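# Four arms play a chart recorder by pressing keys

## Task

Play the printed chart so that each box ends up with ink crossing its centre line and no ink falls outside any box. Pressing the green button inside the round guard lights that guard and the strip at the recorder's end. 6.4 s after they light, the pen carriage starts and travels once, continuously. While it travels, a key pressed deep enough to light the rim of its own square guard makes that key's pen draw in the lane matching the key's colour. On the ruler along the sheet's edge, the pens begin 20 mm before the 0 mark and advance at 14.18 mm/s.

## Robot and tools

Robots: four Kinova Gen3 arms, arm1 to arm4, each carrying a five-fingered right hand. Everything uses one scene frame in metres, with the origin on the floor and +z up. Base (base_link) poses are x, y, z and quat_wxyz. arm1: +0.649, -0.279, +0.762, (+0.111, +0.001, +0.000, +0.994). arm2: +0.298, +0.649, +0.735, (+0.628, -0.001, +0.001, -0.778). arm3: -0.652, +0.220, +0.815, (+0.993, +0.004, -0.004, -0.116). arm4: -0.218, -0.652, +0.750, (+0.808, +0.003, -0.003, +0.589). Each base faces along its own +x. The tabletops under the arms are at z=0.720. A hand reaches about 1.06 m from the joint-1 axis.

Hand geometry: the hand point sits 0.045 m in front of the palm. Its +z runs along the straightened fingers, +y points out of the palm, and +x runs across the palm away from the thumb. Straight fingertips extend 0.06 to 0.07 m beyond the point along +z, about 0.06 m behind it along -y. A wrist bracket on the little-finger side reaches 0.10 m across from the point and can strike things. With joints 1, 3 and 5 at 0, joint 7 at 1.57 and fingers hanging down ahead of the arm, the palm faces right and the thumb is toward the base. The wrist camera sits on the little-finger side and aims at the hand point, tilted about 30 degrees toward the thumb.

move: each arm gets its own object (arm1 to arm4); omit an arm to leave it alone. Inside it:
- "joints": absolute targets by name. joint1_rad to joint7_rad are in radians. Limits are ±6.283 for joints 1, 3, 5 and 7, ±2.249 for joint 2, ±2.579 for joint 4 and ±2.099 for joint 6. Joint 2 positive tips the arm forward; joint 1 positive turns it clockwise seen from above. Commanded joint speed is capped at 1.39 rad/s for joints 1 to 4 and 1.22 rad/s for joints 5 to 7. The joints of one arm arrive together, and the hand may swing wide in between.
- Hand keys use a -1 to 1 scale. hand_little, hand_ring, hand_middle and hand_index go from +1 straight to -1 curled. hand_thumb_bend goes from +1 straight to -1 bent. hand_thumb_turn goes from +1 beside the palm to -1 opposite the fingers. hand_force_limit maps -1 to 1 onto about 0 to 10 N of stopping force (15 N for the thumb). hand_speed ranges from -0.96 to 1 and reaches full speed at +0.48. The scene starts at force limit 0 and speed -0.8, which is slow. A motor only starts when its target changes by 0.002 or more.
- "target": a list of 7 numbers [x, y, z, qw, qx, qy, qz]. It is an absolute hand-point pose in the scene frame, in metres with a wxyz quaternion. The hand moves in a straight line from its current hand_target toward it. "speed" is the top speed in m/s, from 0.002 to 0.5, default 0.25; rotation is limited to twice that number in rad/s. When "target" is used, "joints" may contain only hand keys.
- "min_time_s": from 0.1 to 8 s. It sets the shortest duration for that arm's joint motions.
- "cameras": a list of camera names, or "all". The names are arm1_cam_wrist to arm4_cam_wrist (672x504 fisheye), cam_high (504x504 overview) and cam_sheet (504x504 narrow view of the sheet). An unknown name invalidates the call.
All motions in one call start together. Hand paths end together and stop after 10 s, and no action runs longer than 15 s. Paths ignore obstacles and other arms. The hand lags and may stray or overshoot speed, especially near full reach. A call with no action returns the full state and all images.

wait: "seconds" from 0 to 10, plus optional "cameras". It commands nothing. zoom_image: "camera" plus "region" [x0, y0, x1, y1] in pixels from the top-left corner, at most 504 by 504. It only works on a camera in the latest images. show_instructions: shows the reference pages. finished_scene: optional "scene": 1; this is final.

Results: "move" lists the arms that were commanded. "pictures" gives the image order. "as last shown" marks an uncommanded arm. A hand is "done" within 1 cm and 2 degrees, and a joint within its tolerance (about 0.01 rad). Other statuses:
- "off_target": at rest short of the target, possibly still pushing.
- "time_out": the joint holds where it stopped.
- "joint command not followed" or "pose unreachable": a safety check is withholding motion.
- "not_followed": a target was dropped.
Joint velocities are in rad/s, and "within noise" means the arm is still. hand_stopped_by has six words (little, ring, middle, index, thumb_bend, thumb_turn), each one of moving, target, force, stalled or fault. The *_load_n values are fingertip forces in N, positive when the finger is pushed open. Joint torques and Flange force indicate contact. Heat is reported by MOTOR HOT and OVER-TEMPERATURE FAULT lines; resend any key marked limit_stop_at_motor_heat. If a call is refused or a stop interrupts it, later calls in the same reply do not run.

Cautions: a hard press between two robots ends the scene, and that includes closing fingers on another arm's fingers. The safety check may react too late. The arm does not stop on contact and keeps pushing. A torque overload, or a joint straying more than 5 degrees from plan, freezes that arm for 10 s. Avoid striking the recorder, buttons or table. Press keys only as deep as needed to light the guard rim. Avoid long stretched or pushing poses, which heat the motors. The scene keeps running while you think, and the last command is held. Plan each key press against the carriage start, 6.4 s after the lights come on: use the 20 mm lead and 14.18 mm/s to time when each box's section reaches the pens.

Each tool is called after "Call:" as name([rows], argument=value, ...), one row to a line, values as JSON.

Reference images:

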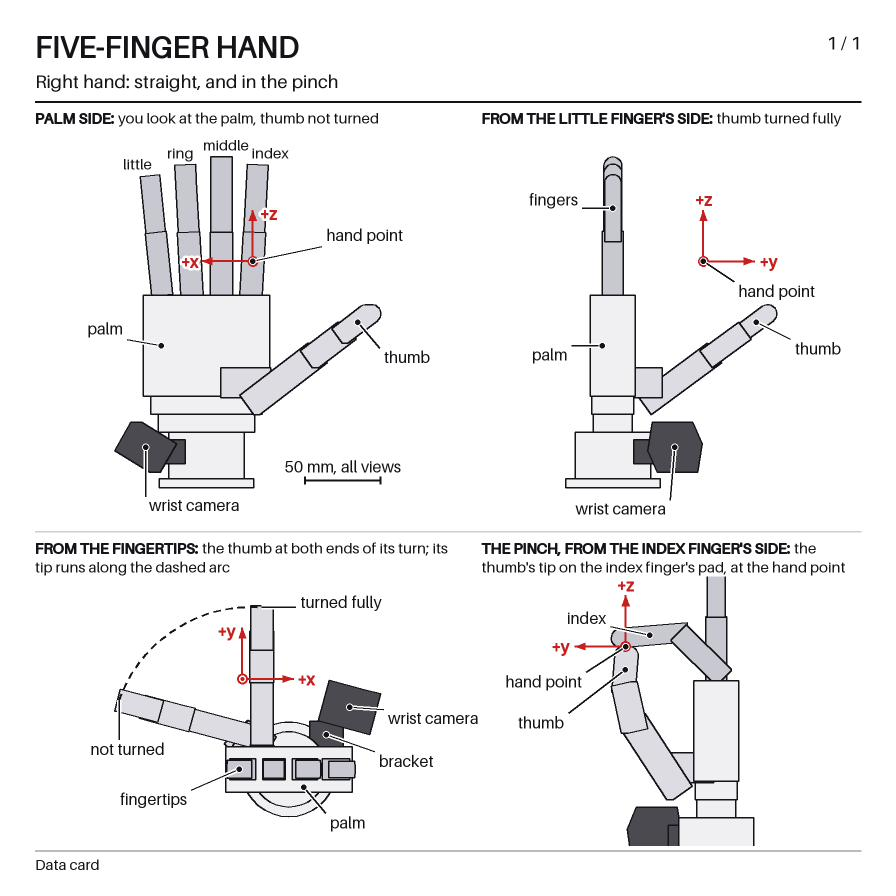

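## Session

Call:
move(cameras=["all"])

Scene clock: 0.00 s.
Joint torques (N m): no reading
Motor temperatures (°C): arm1=[35 33 28 32 33 41 44] | arm2=[38 36 33 31 45 48 39] | arm3=[34 29 31 35 36 43 40] | arm4=[34 30 32 29 38 47 41]
Flange force (N): no reading
Joint velocities: within noise
arm1.joint_positions: joint1_rad=+0.347 joint2_rad=-0.539 joint3_rad=-0.161 joint4_rad=+1.473 joint5_rad=+0.059 joint6_rad=+1.956 joint7_rad=-1.736 hand_little=+1.000 hand_ring=+1.000 hand_middle=+1.000 hand_index=+1.000 hand_thumb_turn=+1.000 hand_thumb_bend=+1.000 hand_force_limit=+0.000 hand_speed=-0.800
arm1.joint_status: not commanded
arm1.hand_stopped_by: target,target,target,target,target,target
arm1.little_load_n: 0.0
arm1.ring_load_n: 0.0
arm1.middle_load_n: 0.0
arm1.index_load_n: 0.0
arm1.thumb_bend_load_n: 0.0
arm1.thumb_turn_load_n: 0.0
arm1.hand: x=+0.4940 y=-0.2416 z=+1.2878 quat_wxyz=(-0.082, +0.943, -0.300, -0.115) (m; scene frame)
arm1.hand_target: x=+0.4940 y=-0.2416 z=+1.2878 quat_wxyz=(-0.082, +0.943, -0.300, -0.115) (m; scene frame)
arm1.hand_status: not commanded
arm2.joint_positions: joint1_rad=+0.124 joint2_rad=-0.332 joint3_rad=-0.013 joint4_rad=+1.338 joint5_rad=+0.041 joint6_rad=+1.981 joint7_rad=-1.917 hand_little=+1.000 hand_ring=+1.000 hand_middle=+1.000 hand_index=+1.000 hand_thumb_turn=+1.000 hand_thumb_bend=+1.000 hand_force_limit=+0.000 hand_speed=-0.800
arm2.joint_status: not commanded
arm2.hand_stopped_by: target,target,target,target,target,target
arm2.little_load_n: 0.0
arm2.ring_load_n: 0.5
arm2.middle_load_n: 0.0
arm2.index_load_n: 0.0
arm2.thumb_bend_load_n: 0.0
arm2.thumb_turn_load_n: 0.0
arm2.hand: x=+0.2349 y=+0.4309 z=+1.2744 quat_wxyz=(-0.041, -0.901, -0.425, +0.070) (m; scene frame)
arm2.hand_target: x=+0.2349 y=+0.4309 z=+1.2744 quat_wxyz=(-0.041, -0.901, -0.425, +0.070) (m; scene frame)
arm2.hand_status: not commanded
arm3.joint_positions: joint1_rad=-0.328 joint2_rad=-0.423 joint3_rad=-0.089 joint4_rad=+1.530 joint5_rad=+0.015 joint6_rad=+1.903 joint7_rad=-1.880 hand_little=+1.000 hand_ring=+1.000 hand_middle=+1.000 hand_index=+1.000 hand_thumb_turn=+1.000 hand_thumb_bend=+1.000 hand_force_limit=+0.000 hand_speed=-0.800
arm3.joint_status: not commanded
arm3.hand_stopped_by: target,target,target,target,target,target
arm3.little_load_n: 0.0
arm3.ring_load_n: 0.0
arm3.middle_load_n: 0.0
arm3.index_load_n: 0.0
arm3.thumb_bend_load_n: -0.5
arm3.thumb_turn_load_n: 0.0
arm3.hand: x=-0.4661 y=+0.2761 z=+1.3107 quat_wxyz=(-0.073, -0.068, -0.995, +0.004) (m; scene frame)
arm3.hand_target: x=-0.4661 y=+0.2761 z=+1.3107 quat_wxyz=(-0.073, -0.068, -0.995, +0.004) (m; scene frame)
arm3.hand_status: not commanded
arm4.joint_positions: joint1_rad=-0.678 joint2_rad=-0.285 joint3_rad=-0.064 joint4_rad=+1.533 joint5_rad=-0.093 joint6_rad=+1.991 joint7_rad=-2.104 hand_little=+1.000 hand_ring=+1.000 hand_middle=+1.000 hand_index=+1.000 hand_thumb_turn=+1.000 hand_thumb_bend=+1.000 hand_force_limit=+0.000 hand_speed=-0.800
arm4.joint_status: not commanded
arm4.hand_stopped_by: target,target,target,target,target,target
arm4.little_load_n: 0.0
arm4.ring_load_n: 0.0
arm4.middle_load_n: 0.0
arm4.index_load_n: 0.0
arm4.thumb_bend_load_n: 0.0
arm4.thumb_turn_load_n: 0.0
arm4.hand: x=-0.3430 y=-0.4893 z=+1.2166 quat_wxyz=(+0.044, +0.680, -0.731, +0.034) (m; scene frame)
arm4.hand_target: x=-0.3430 y=-0.4893 z=+1.2166 quat_wxyz=(+0.044, +0.680, -0.731, +0.034) (m; scene frame)
arm4.hand_status: not commanded
pictures: arm1_cam_wrist, arm2_cam_wrist, arm3_cam_wrist, arm4_cam_wrist, cam_high, cam_sheet

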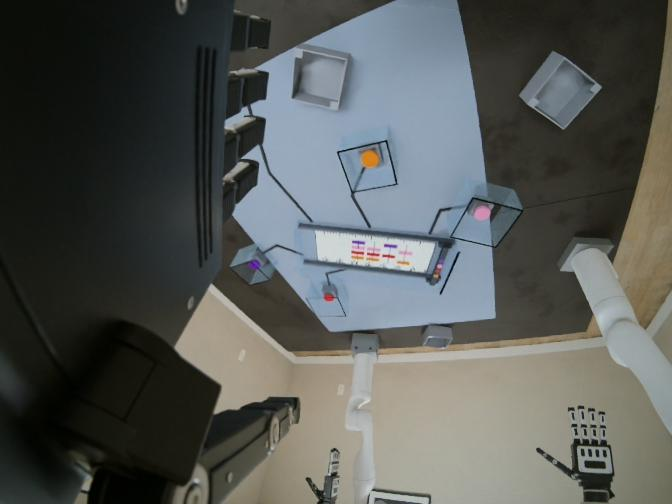

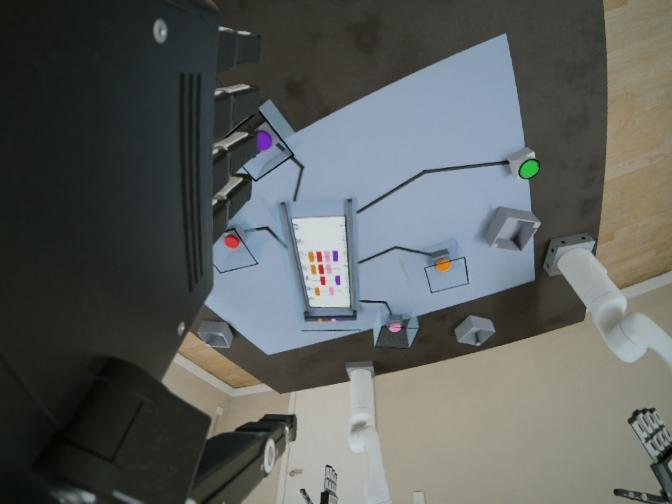

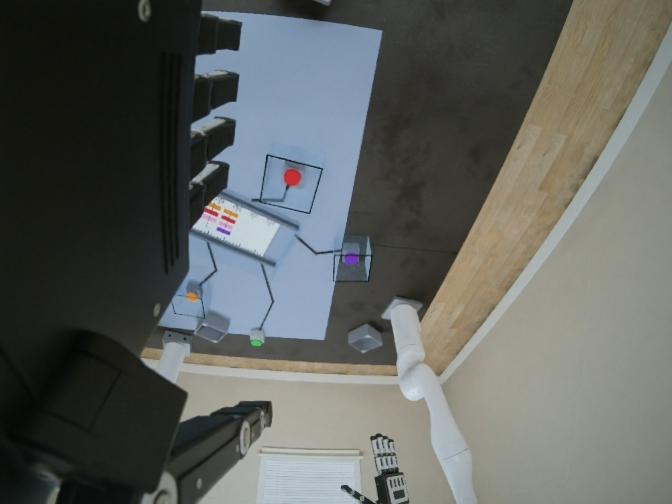

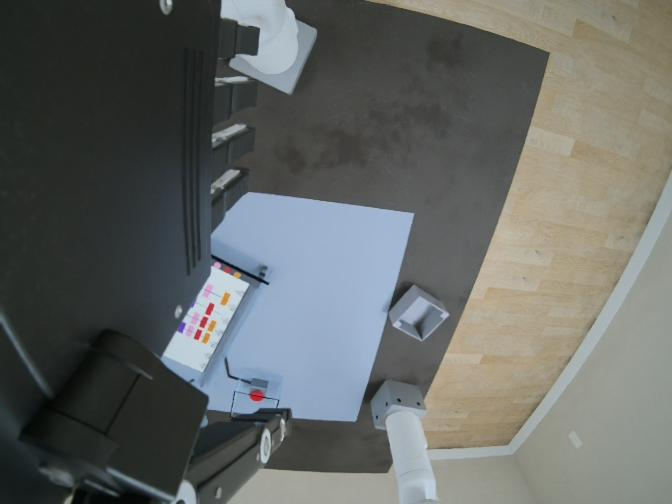

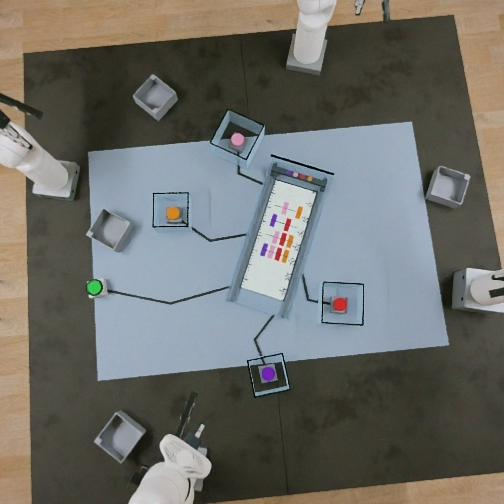

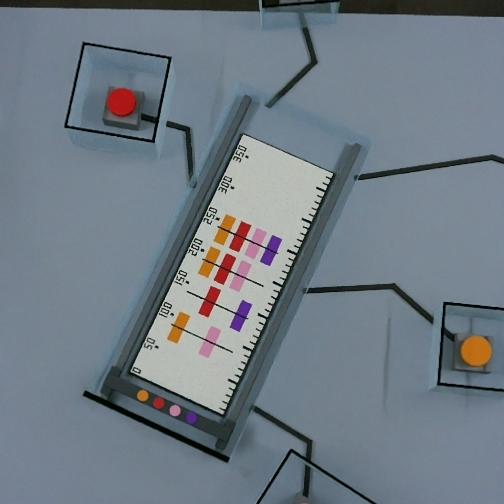

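Call:
zoom_image(camera="cam_sheet", region=[120, 200, 300, 380])

Call:
zoom_image(camera="cam_sheet", region=[80, 300, 260, 480])

Call:
zoom_image(camera="cam_sheet", region=[180, 80, 380, 280])

Call:
zoom_image(camera="cam_high", region=[200, 80, 400, 280])

Call:
zoom_image(camera="cam_high", region=[40, 150, 240, 350])

Call:
zoom_image(camera="cam_high", region=[220, 260, 400, 440])

Scaled by 2.800.

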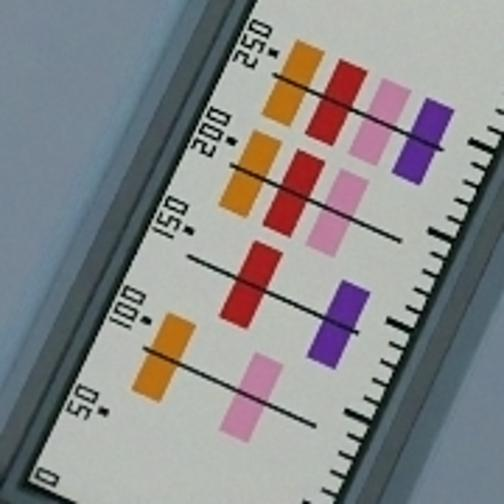

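Scaled by 2.800.

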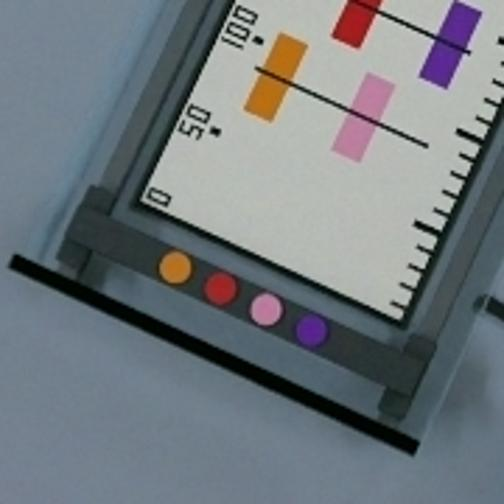

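Scaled by 2.520.

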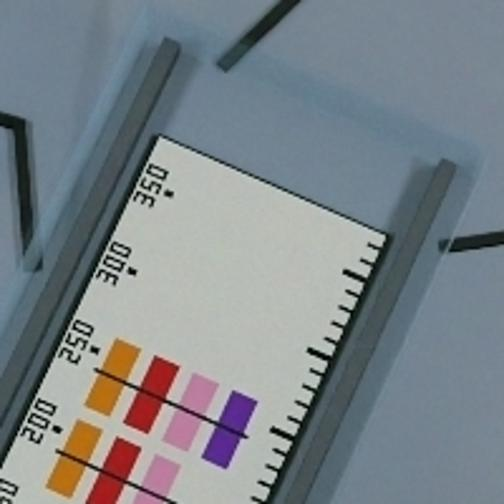

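Scaled by 2.520.

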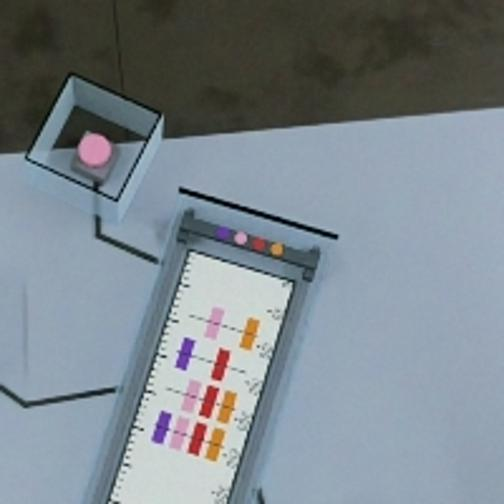

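Scaled by 2.520.

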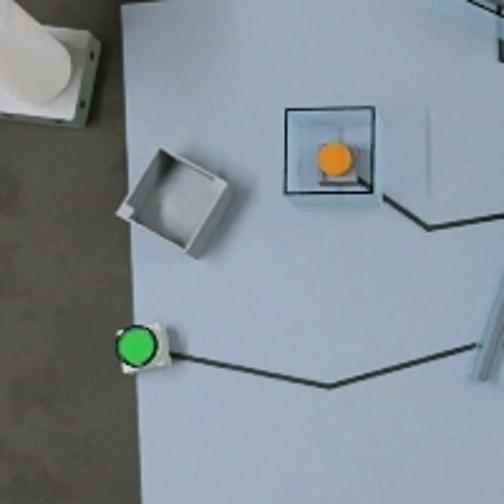

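Scaled by 2.800.

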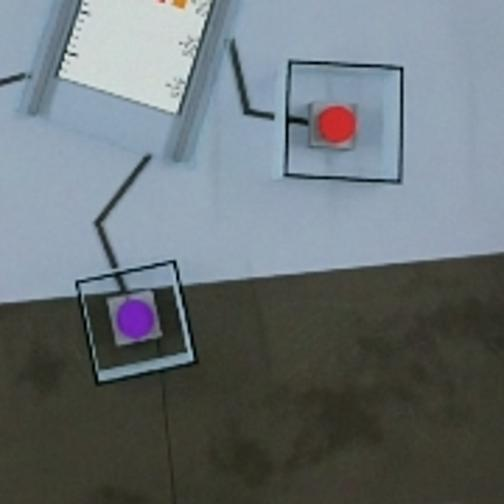

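Call:
zoom_image(camera="cam_high", region=[0, 80, 160, 240])

Call:
zoom_image(camera="cam_high", region=[344, 200, 504, 360])

Call:
zoom_image(camera="cam_high", region=[240, 0, 400, 160])

Call:
zoom_image(camera="cam_high", region=[80, 344, 240, 504])

Call:
zoom_image(camera="arm2_cam_wrist", region=[200, 80, 560, 360])

Scaled by 3.150.

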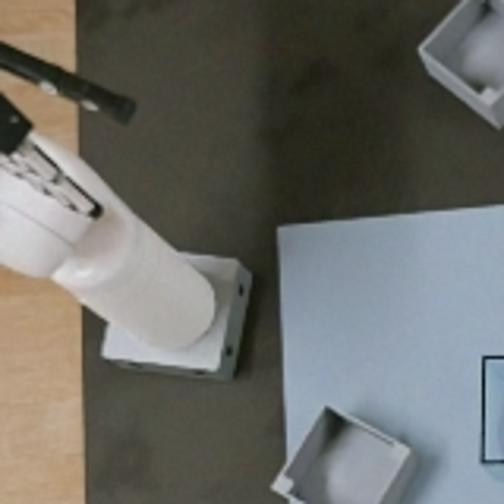

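Scaled by 3.150.

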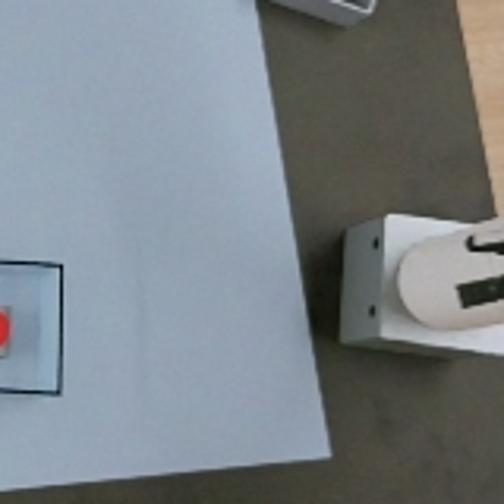

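Scaled by 3.150.

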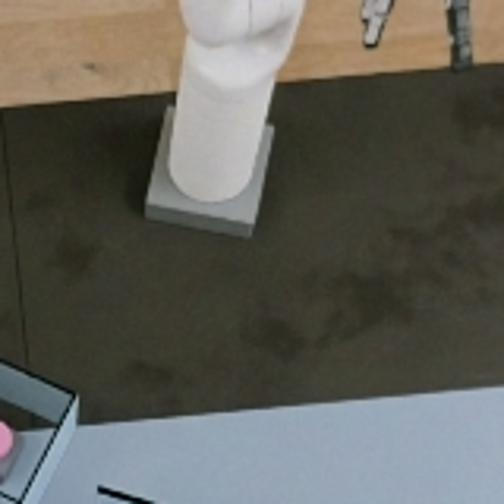

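Scaled by 3.150.

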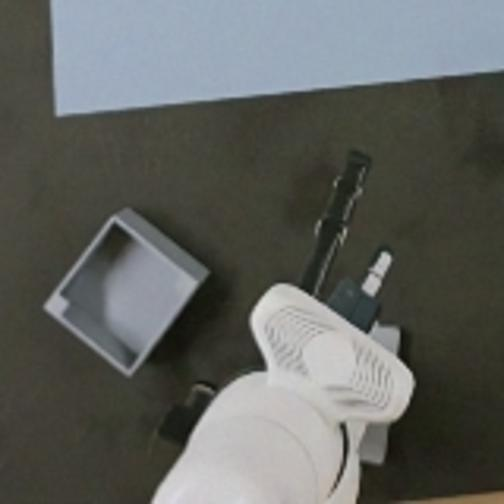

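Scaled by 1.400 from the camera's image (finer frame: 960x720).

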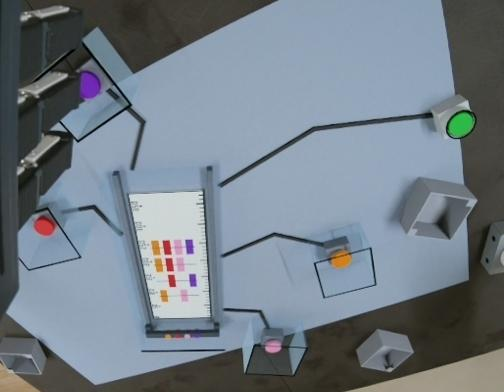

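Call:
move(arm1={"target": [0.225, -0.165, 1.0, 0, 0.9659, -0.2588, 0], "speed": 0.25}, arm2={"target": [0.060, 0.340, 1.0, 0, 0.9063, 0.4226, 0], "speed": 0.25}, arm3={"target": [-0.179, 0.269, 1.0, 0, 0.0698, 0.9976, 0], "speed": 0.25}, arm4={"target": [0.006, -0.302, 1.0, 0, 0.5373, -0.8434, 0], "speed": 0.25}, cameras=["all"])

Scene clock: 461.77 s.
Joint torques (N m): arm1=[0.89 -12.42 -0.07 -7.95 0.04 0.08 0.1] | arm2=[-0.8 -10.22 1.6 -10.34 -0.37 -0.38 0.06] | arm3=[1.46 -14.46 0.48 -7.13 0 0.18 0.11] | arm4=[-0.67 -9.87 1.82 -7.9 -0.05 -0.05 -0.37]
Motor temperatures (°C): arm1=[32 33 27 32 33 39 44] | arm2=[34 35 31 31 43 47 38] | arm3=[32 29 29 35 34 42 40] | arm4=[33 29 31 28 37 45 40]
Flange force (N): arm1=[1.7 2.1 1.4] | arm2=[7.2 0.4 5.7] | arm3=[1.8 3.4 0.5] | arm4=[3.2 -1.3 0.9]
move: arm1 done; arm2 done; arm3 done; arm4 done
Joint velocities: within noise
arm1.joint_positions: joint1_rad=+0.301 joint2_rad=+0.279 joint3_rad=-0.254 joint4_rad=+1.726 joint5_rad=+0.076 joint6_rad=+1.149 joint7_rad=-1.846 hand_little=+1.000 hand_ring=+1.000 hand_middle=+1.000 hand_index=+1.000 hand_thumb_turn=+1.000 hand_thumb_bend=+1.000 hand_force_limit=+0.000 hand_speed=-0.800
arm1.joint_status: not commanded
arm1.hand_stopped_by: target,target,target,target,target,target
arm1.little_load_n: 0.0
arm1.ring_load_n: 0.0
arm1.middle_load_n: 0.0
arm1.index_load_n: 0.0
arm1.thumb_bend_load_n: 0.0
arm1.thumb_turn_load_n: -0.5
arm1.hand: x=+0.2250 y=-0.1650 z=+1.0000 quat_wxyz=(+0.000, +0.966, -0.259, +0.000)
arm1.hand_target: x=+0.2250 y=-0.1650 z=+1.0000 quat_wxyz=(+0.000, +0.966, -0.259, +0.000)
arm1.hand_status: done (0.000 m and 0.0 deg from the pose sent, 0.401 m and 17.0 deg at the start)
arm2.joint_positions: joint1_rad=+0.247 joint2_rad=+0.166 joint3_rad=+0.345 joint4_rad=+1.787 joint5_rad=-0.061 joint6_rad=+1.200 joint7_rad=-1.447 hand_little=+1.000 hand_ring=+1.000 hand_middle=+1.000 hand_index=+1.000 hand_thumb_turn=+1.000 hand_thumb_bend=+1.000 hand_force_limit=+0.000 hand_speed=-0.800
arm2.joint_status: not commanded
arm2.hand_stopped_by: target,target,target,target,target,target
arm2.little_load_n: 0.0
arm2.ring_load_n: 0.0
arm2.middle_load_n: 0.0
arm2.index_load_n: 0.0
arm2.thumb_bend_load_n: 0.0
arm2.thumb_turn_load_n: 0.0
arm2.hand: x=+0.0600 y=+0.3400 z=+1.0000 quat_wxyz=(+0.000, -0.906, -0.423, +0.000)
arm2.hand_target: x=+0.0600 y=+0.3400 z=+1.0000 quat_wxyz=(+0.000, -0.906, -0.423, +0.000)
arm2.hand_status: done (0.000 m and 0.0 deg from the pose sent, 0.338 m and 9.3 deg at the start)
arm3.joint_positions: joint1_rad=-0.293 joint2_rad=+0.417 joint3_rad=+0.012 joint4_rad=+1.710 joint5_rad=+0.003 joint6_rad=+1.023 joint7_rad=-1.762 hand_little=+1.000 hand_ring=+1.000 hand_middle=+1.000 hand_index=+1.000 hand_thumb_turn=+1.000 hand_thumb_bend=+1.000 hand_force_limit=+0.000 hand_speed=-0.800
arm3.joint_status: not commanded
arm3.hand_stopped_by: target,target,target,target,target,target
arm3.little_load_n: 0.0
arm3.ring_load_n: 0.0
arm3.middle_load_n: 0.0
arm3.index_load_n: 0.0
arm3.thumb_bend_load_n: 0.0
arm3.thumb_turn_load_n: 0.0
arm3.hand: x=-0.1790 y=+0.2690 z=+1.0000 quat_wxyz=(+0.000, -0.070, -0.998, +0.000)
arm3.hand_target: x=-0.1790 y=+0.2690 z=+1.0000 quat_wxyz=(+0.000, -0.070, -0.998, +0.000)
arm3.hand_status: done (0.000 m and 0.0 deg from the pose sent, 0.423 m and 8.4 deg at the start)
arm4.joint_positions: joint1_rad=-0.194 joint2_rad=+0.324 joint3_rad=+0.733 joint4_rad=+1.717 joint5_rad=-0.226 joint6_rad=+1.196 joint7_rad=-1.099 hand_little=+1.000 hand_ring=+1.000 hand_middle=+1.000 hand_index=+1.000 hand_thumb_turn=+1.000 hand_thumb_bend=+1.000 hand_force_limit=+0.000 hand_speed=-0.800
arm4.joint_status: not commanded
arm4.hand_stopped_by: target,target,target,target,target,target
arm4.little_load_n: 0.0
arm4.ring_load_n: 0.0
arm4.middle_load_n: 0.0
arm4.index_load_n: 0.0
arm4.thumb_bend_load_n: 0.0
arm4.thumb_turn_load_n: 0.0
arm4.hand: x=+0.0060 y=-0.3020 z=+1.0000 quat_wxyz=(+0.000, +0.537, -0.843, +0.000)
arm4.hand_target: x=+0.0060 y=-0.3020 z=+1.0000 quat_wxyz=(+0.000, +0.537, -0.843, +0.000)
arm4.hand_status: done (0.000 m and 0.0 deg from the pose sent, 0.451 m and 21.9 deg at the start)
pictures: arm1_cam_wrist, arm2_cam_wrist, arm3_cam_wrist, arm4_cam_wrist, cam_high, cam_sheet

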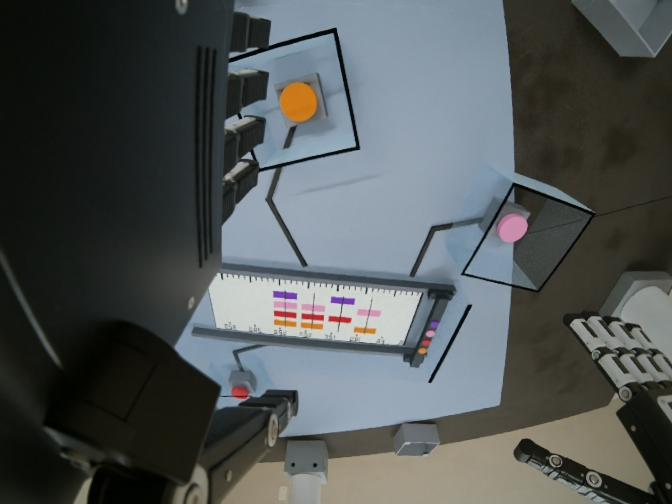

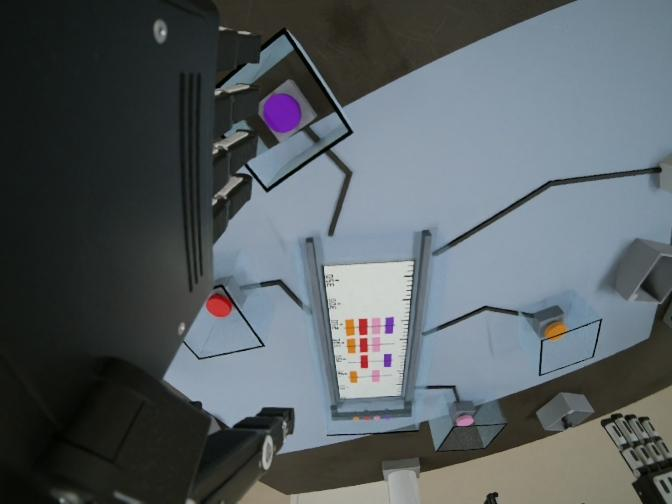

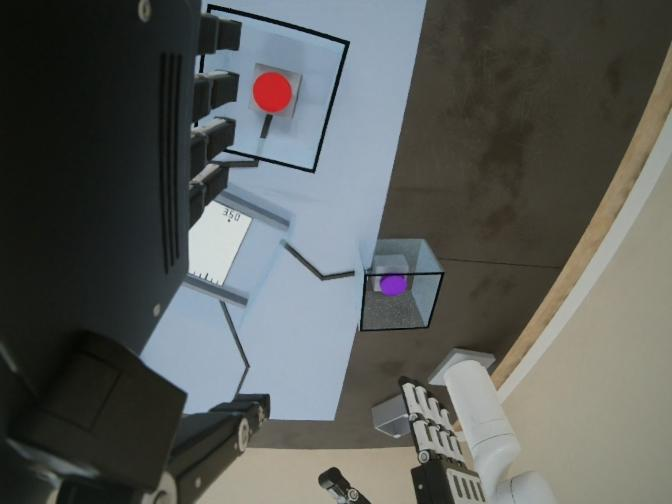

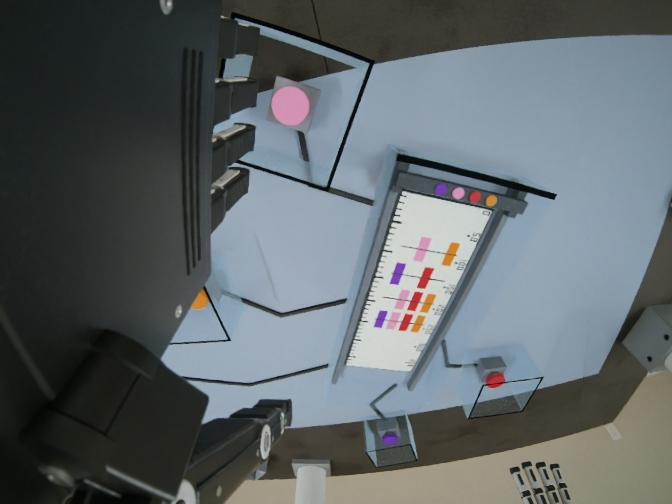

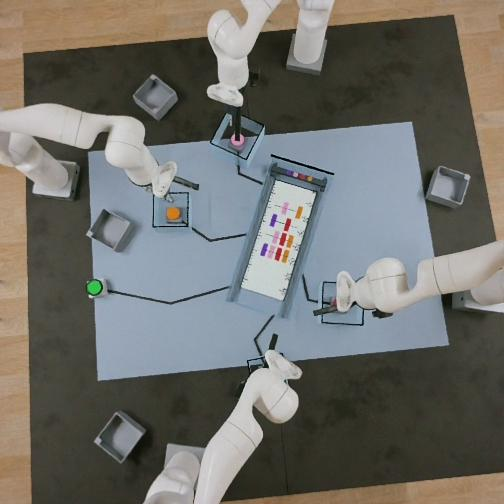

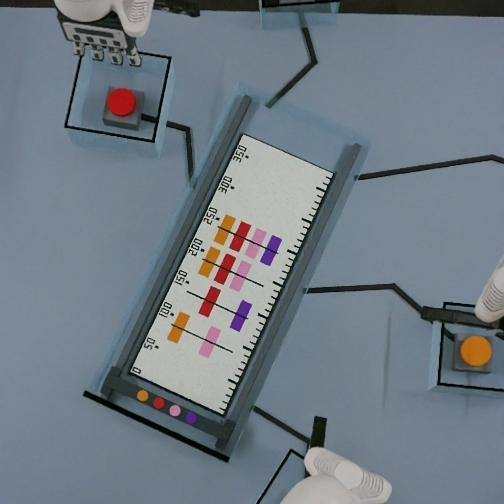

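Call:
zoom_image(camera="arm1_cam_wrist", region=[200, 0, 400, 200])

Call:
zoom_image(camera="cam_sheet", region=[40, 0, 240, 200])

Call:
zoom_image(camera="cam_sheet", region=[120, 200, 300, 380])

Scaled by 2.520 from the camera's image (finer frame: 960x720).

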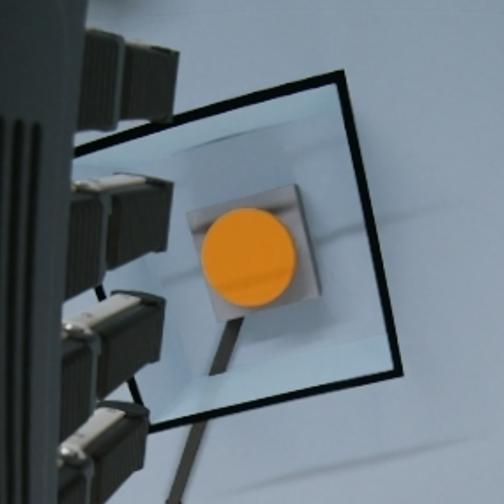

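Scaled by 2.520.

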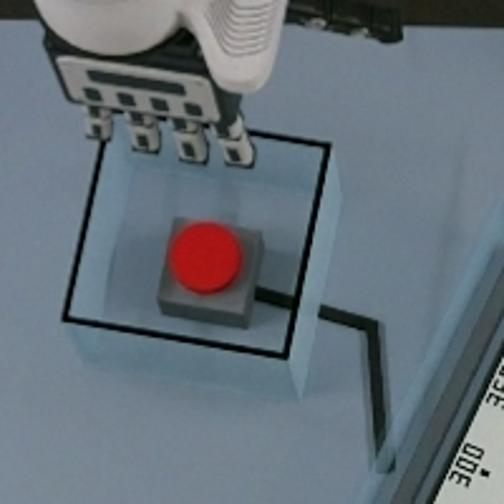

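Scaled by 2.800.

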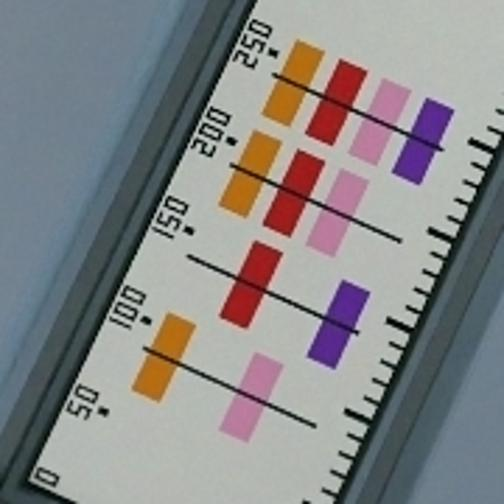

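Call:
move(arm1={"target": [0.225, -0.165, 0.935, 0, 0.9659, -0.2588, 0], "speed": 0.25}, arm2={"target": [0.060, 0.340, 0.935, 0, 0.9063, 0.4226, 0], "speed": 0.25}, arm3={"target": [-0.179, 0.269, 0.935, 0, 0.0698, 0.9976, 0], "speed": 0.25}, arm4={"target": [0.006, -0.302, 0.935, 0, 0.5373, -0.8434, 0], "speed": 0.25}, cameras=["all"])

Call:
zoom_image(camera="arm1_cam_wrist", region=[200, 0, 400, 200])

Call:
zoom_image(camera="arm2_cam_wrist", region=[200, 0, 400, 200])

Call:
zoom_image(camera="arm3_cam_wrist", region=[200, 0, 400, 200])

Call:
zoom_image(camera="arm4_cam_wrist", region=[200, 0, 400, 200])

Call:
zoom_image(camera="cam_sheet", region=[40, 0, 240, 200])

Call:
zoom_image(camera="cam_sheet", region=[404, 250, 504, 450])

Call:
zoom_image(camera="cam_high", region=[180, 80, 300, 200])

Call:
zoom_image(camera="cam_high", region=[210, 320, 330, 440])

Scene clock: 537.13 s.
Joint torques (N m): arm1=[1 -13.13 -0.2 -7.24 0.03 0.1 0.11] | arm2=[-0.75 -10.88 1.88 -9.52 -0.4 -0.39 0.03] | arm3=[1.39 -15.19 0.42 -6.26 0.04 0.19 0.12] | arm4=[-0.68 -10.72 2.1 -7.14 0.01 0.01 -0.33]
Motor temperatures (°C): arm1=[32 33 27 32 33 38 44] | arm2=[34 35 31 31 43 46 38] | arm3=[32 30 29 35 34 42 40] | arm4=[33 29 31 28 37 45 39]
Flange force (N): arm1=[2.1 2.4 1.7] | arm2=[7.2 0.0 4.6] | arm3=[2.0 3.5 0.5] | arm4=[3.5 -1.3 0.9]
move: arm1 done; arm2 done; arm3 done; arm4 done
Joint velocities: within noise
arm1.joint_positions: joint1_rad=+0.292 joint2_rad=+0.359 joint3_rad=-0.247 joint4_rad=+1.849 joint5_rad=+0.107 joint6_rad=+0.949 joint7_rad=-1.875 hand_little=+1.000 hand_ring=+1.000 hand_middle=+1.000 hand_index=+1.000 hand_thumb_turn=+1.000 hand_thumb_bend=+1.000 hand_force_limit=+0.000 hand_speed=-0.800
arm1.joint_status: not commanded
arm1.hand_stopped_by: target,target,target,target,target,target
arm1.little_load_n: 0.0
arm1.ring_load_n: 0.0
arm1.middle_load_n: 0.0
arm1.index_load_n: 0.0
arm1.thumb_bend_load_n: 0.0
arm1.thumb_turn_load_n: 0.0
arm1.hand: x=+0.2250 y=-0.1650 z=+0.9350 quat_wxyz=(+0.000, +0.966, -0.259, +0.000)
arm1.hand_target: x=+0.2250 y=-0.1650 z=+0.9350 quat_wxyz=(+0.000, +0.966, -0.259, +0.000)
arm1.hand_status: done (0.000 m and 0.0 deg from the pose sent, 0.065 m and 0.0 deg at the start)
arm2.joint_positions: joint1_rad=+0.265 joint2_rad=+0.244 joint3_rad=+0.337 joint4_rad=+1.925 joint5_rad=-0.097 joint6_rad=+0.990 joint7_rad=-1.410 hand_little=+1.000 hand_ring=+1.000 hand_middle=+1.000 hand_index=+1.000 hand_thumb_turn=+1.000 hand_thumb_bend=+1.000 hand_force_limit=+0.000 hand_speed=-0.800
arm2.joint_status: not commanded
arm2.hand_stopped_by: target,target,target,target,target,target
arm2.little_load_n: 0.0
arm2.ring_load_n: 0.0
arm2.middle_load_n: 0.0
arm2.index_load_n: 0.0
arm2.thumb_bend_load_n: 0.0
arm2.thumb_turn_load_n: 0.0
arm2.hand: x=+0.0600 y=+0.3400 z=+0.9350 quat_wxyz=(+0.000, -0.906, -0.423, +0.000)
arm2.hand_target: x=+0.0600 y=+0.3400 z=+0.9350 quat_wxyz=(+0.000, -0.906, -0.423, +0.000)
arm2.hand_status: done (0.000 m and 0.0 deg from the pose sent, 0.065 m and 0.0 deg at the start)
arm3.joint_positions: joint1_rad=-0.290 joint2_rad=+0.511 joint3_rad=+0.009 joint4_rad=+1.805 joint5_rad=+0.004 joint6_rad=+0.834 joint7_rad=-1.763 hand_little=+1.000 hand_ring=+1.000 hand_middle=+1.000 hand_index=+1.000 hand_thumb_turn=+1.000 hand_thumb_bend=+1.000 hand_force_limit=+0.000 hand_speed=-0.800
arm3.joint_status: not commanded
arm3.hand_stopped_by: target,target,target,target,target,target
arm3.little_load_n: 0.0
arm3.ring_load_n: 0.0
arm3.middle_load_n: 0.0
arm3.index_load_n: 0.0
arm3.thumb_bend_load_n: 0.0
arm3.thumb_turn_load_n: 0.0
arm3.hand: x=-0.1790 y=+0.2690 z=+0.9350 quat_wxyz=(+0.000, -0.070, -0.998, +0.000)
arm3.hand_target: x=-0.1790 y=+0.2690 z=+0.9350 quat_wxyz=(+0.000, -0.070, -0.998, +0.000)
arm3.hand_status: done (0.000 m and 0.0 deg from the pose sent, 0.065 m and 0.0 deg at the start)
arm4.joint_positions: joint1_rad=-0.153 joint2_rad=+0.408 joint3_rad=+0.696 joint4_rad=+1.844 joint5_rad=-0.300 joint6_rad=+1.006 joint7_rad=-1.030 hand_little=+1.000 hand_ring=+1.000 hand_middle=+1.000 hand_index=+1.000 hand_thumb_turn=+1.000 hand_thumb_bend=+1.000 hand_force_limit=+0.000 hand_speed=-0.800
arm4.joint_status: not commanded
arm4.hand_stopped_by: target,target,target,target,target,target
arm4.little_load_n: 0.0
arm4.ring_load_n: 0.0
arm4.middle_load_n: 0.0
arm4.index_load_n: 0.0
arm4.thumb_bend_load_n: 0.0
arm4.thumb_turn_load_n: 0.0
arm4.hand: x=+0.0060 y=-0.3020 z=+0.9350 quat_wxyz=(+0.000, +0.537, -0.843, +0.000)
arm4.hand_target: x=+0.0060 y=-0.3020 z=+0.9350 quat_wxyz=(+0.000, +0.537, -0.843, +0.000)
arm4.hand_status: done (0.000 m and 0.0 deg from the pose sent, 0.065 m and 0.0 deg at the start)
pictures: arm1_cam_wrist, arm2_cam_wrist, arm3_cam_wrist, arm4_cam_wrist, cam_high, cam_sheet

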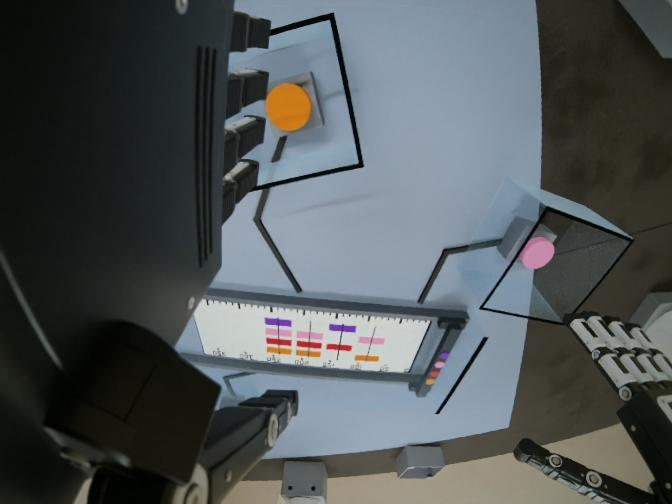

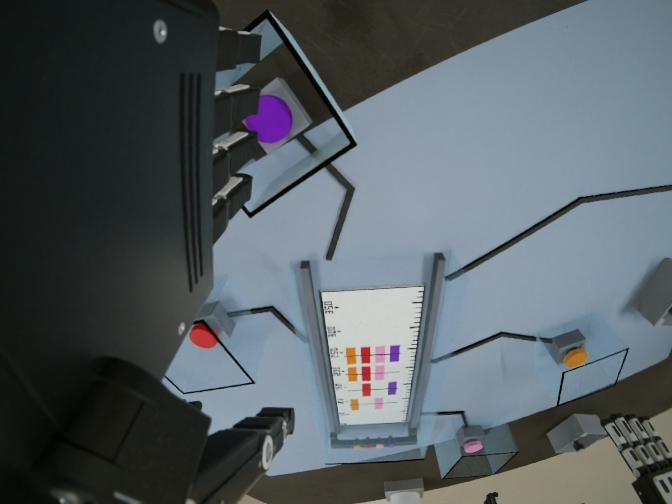

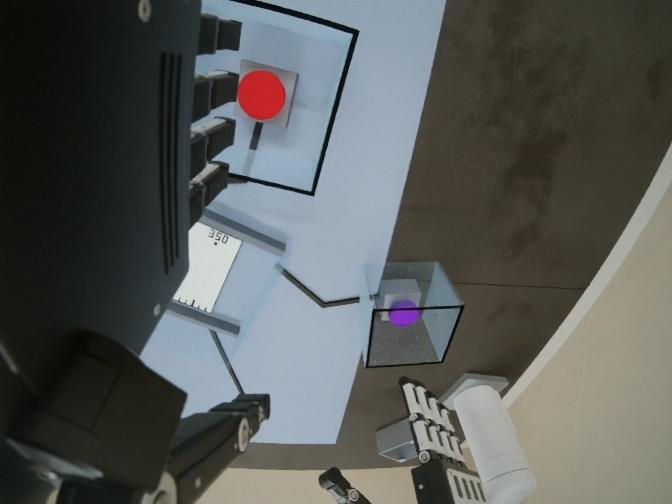

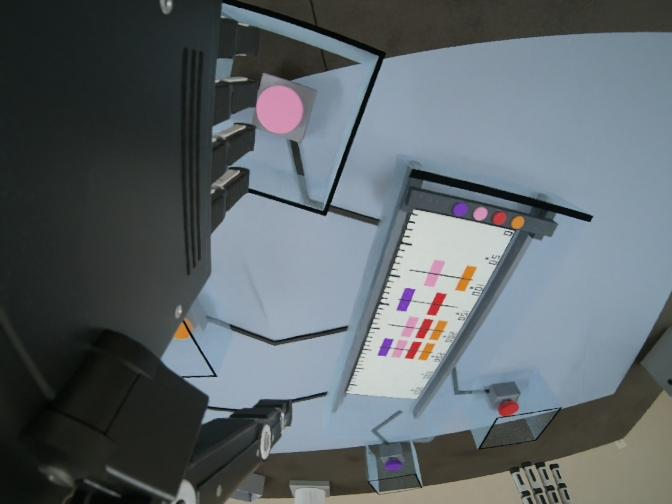

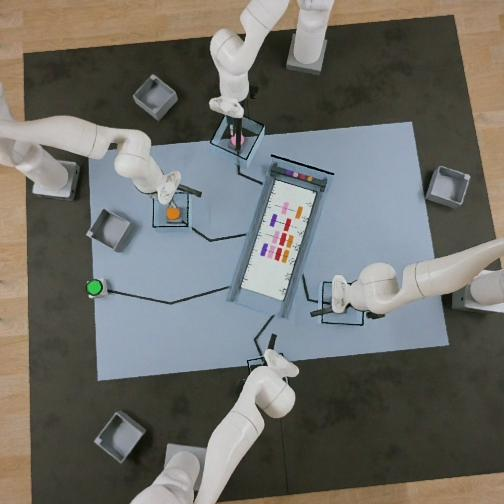

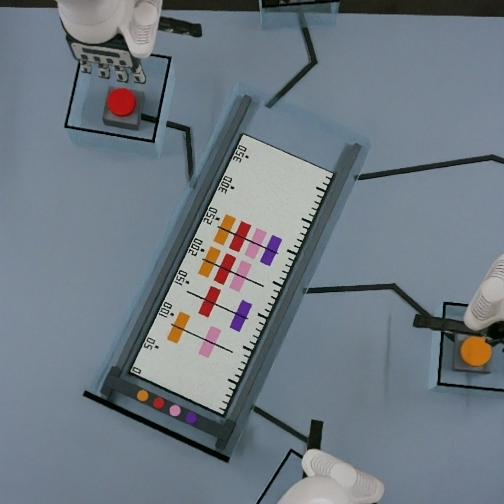

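Scaled by 2.520 from the camera's image (finer frame: 960x720).

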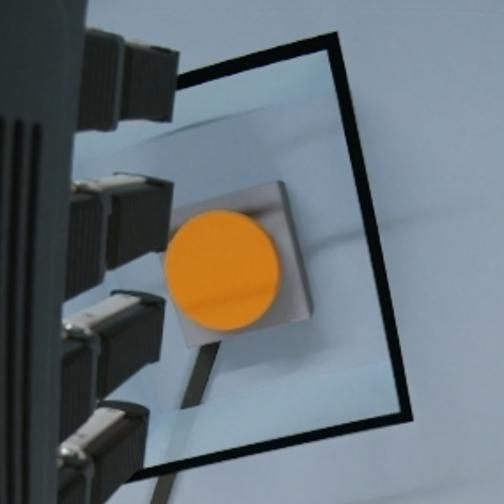

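Scaled by 2.520 from the camera's image (finer frame: 960x720).

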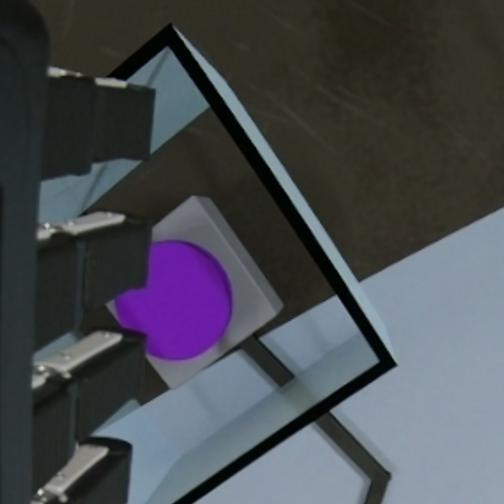

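Scaled by 2.520 from the camera's image (finer frame: 960x720).

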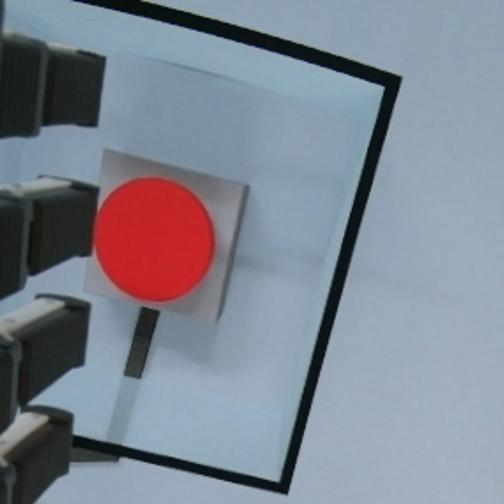

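Scaled by 2.520 from the camera's image (finer frame: 960x720).

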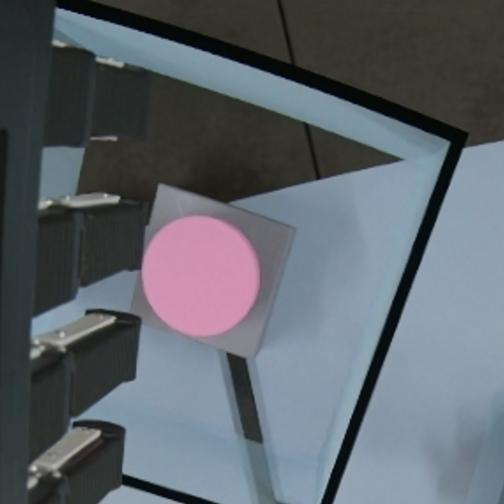

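Scaled by 2.520.

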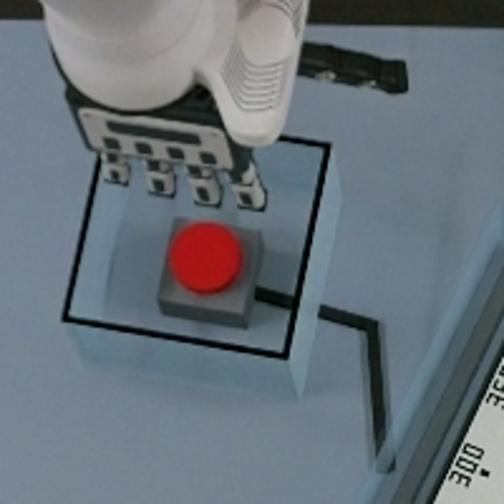

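Scaled by 2.520.

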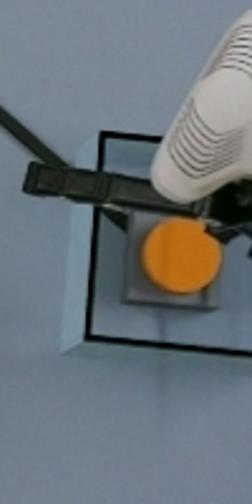

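Scaled by 4.200.

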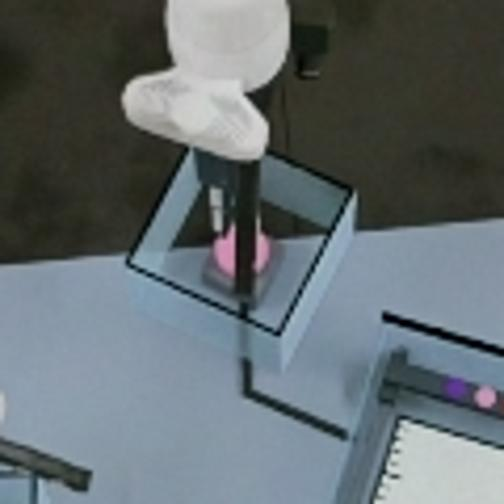

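Scaled by 4.200.

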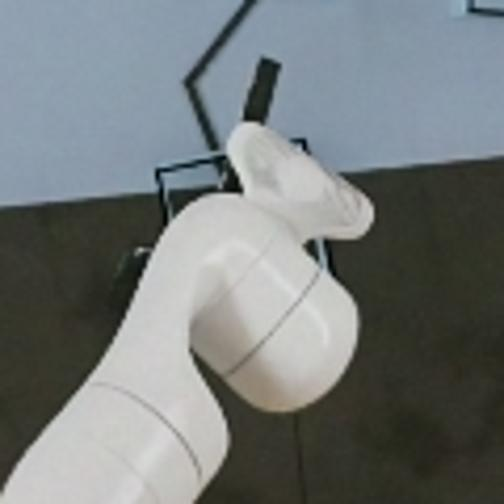

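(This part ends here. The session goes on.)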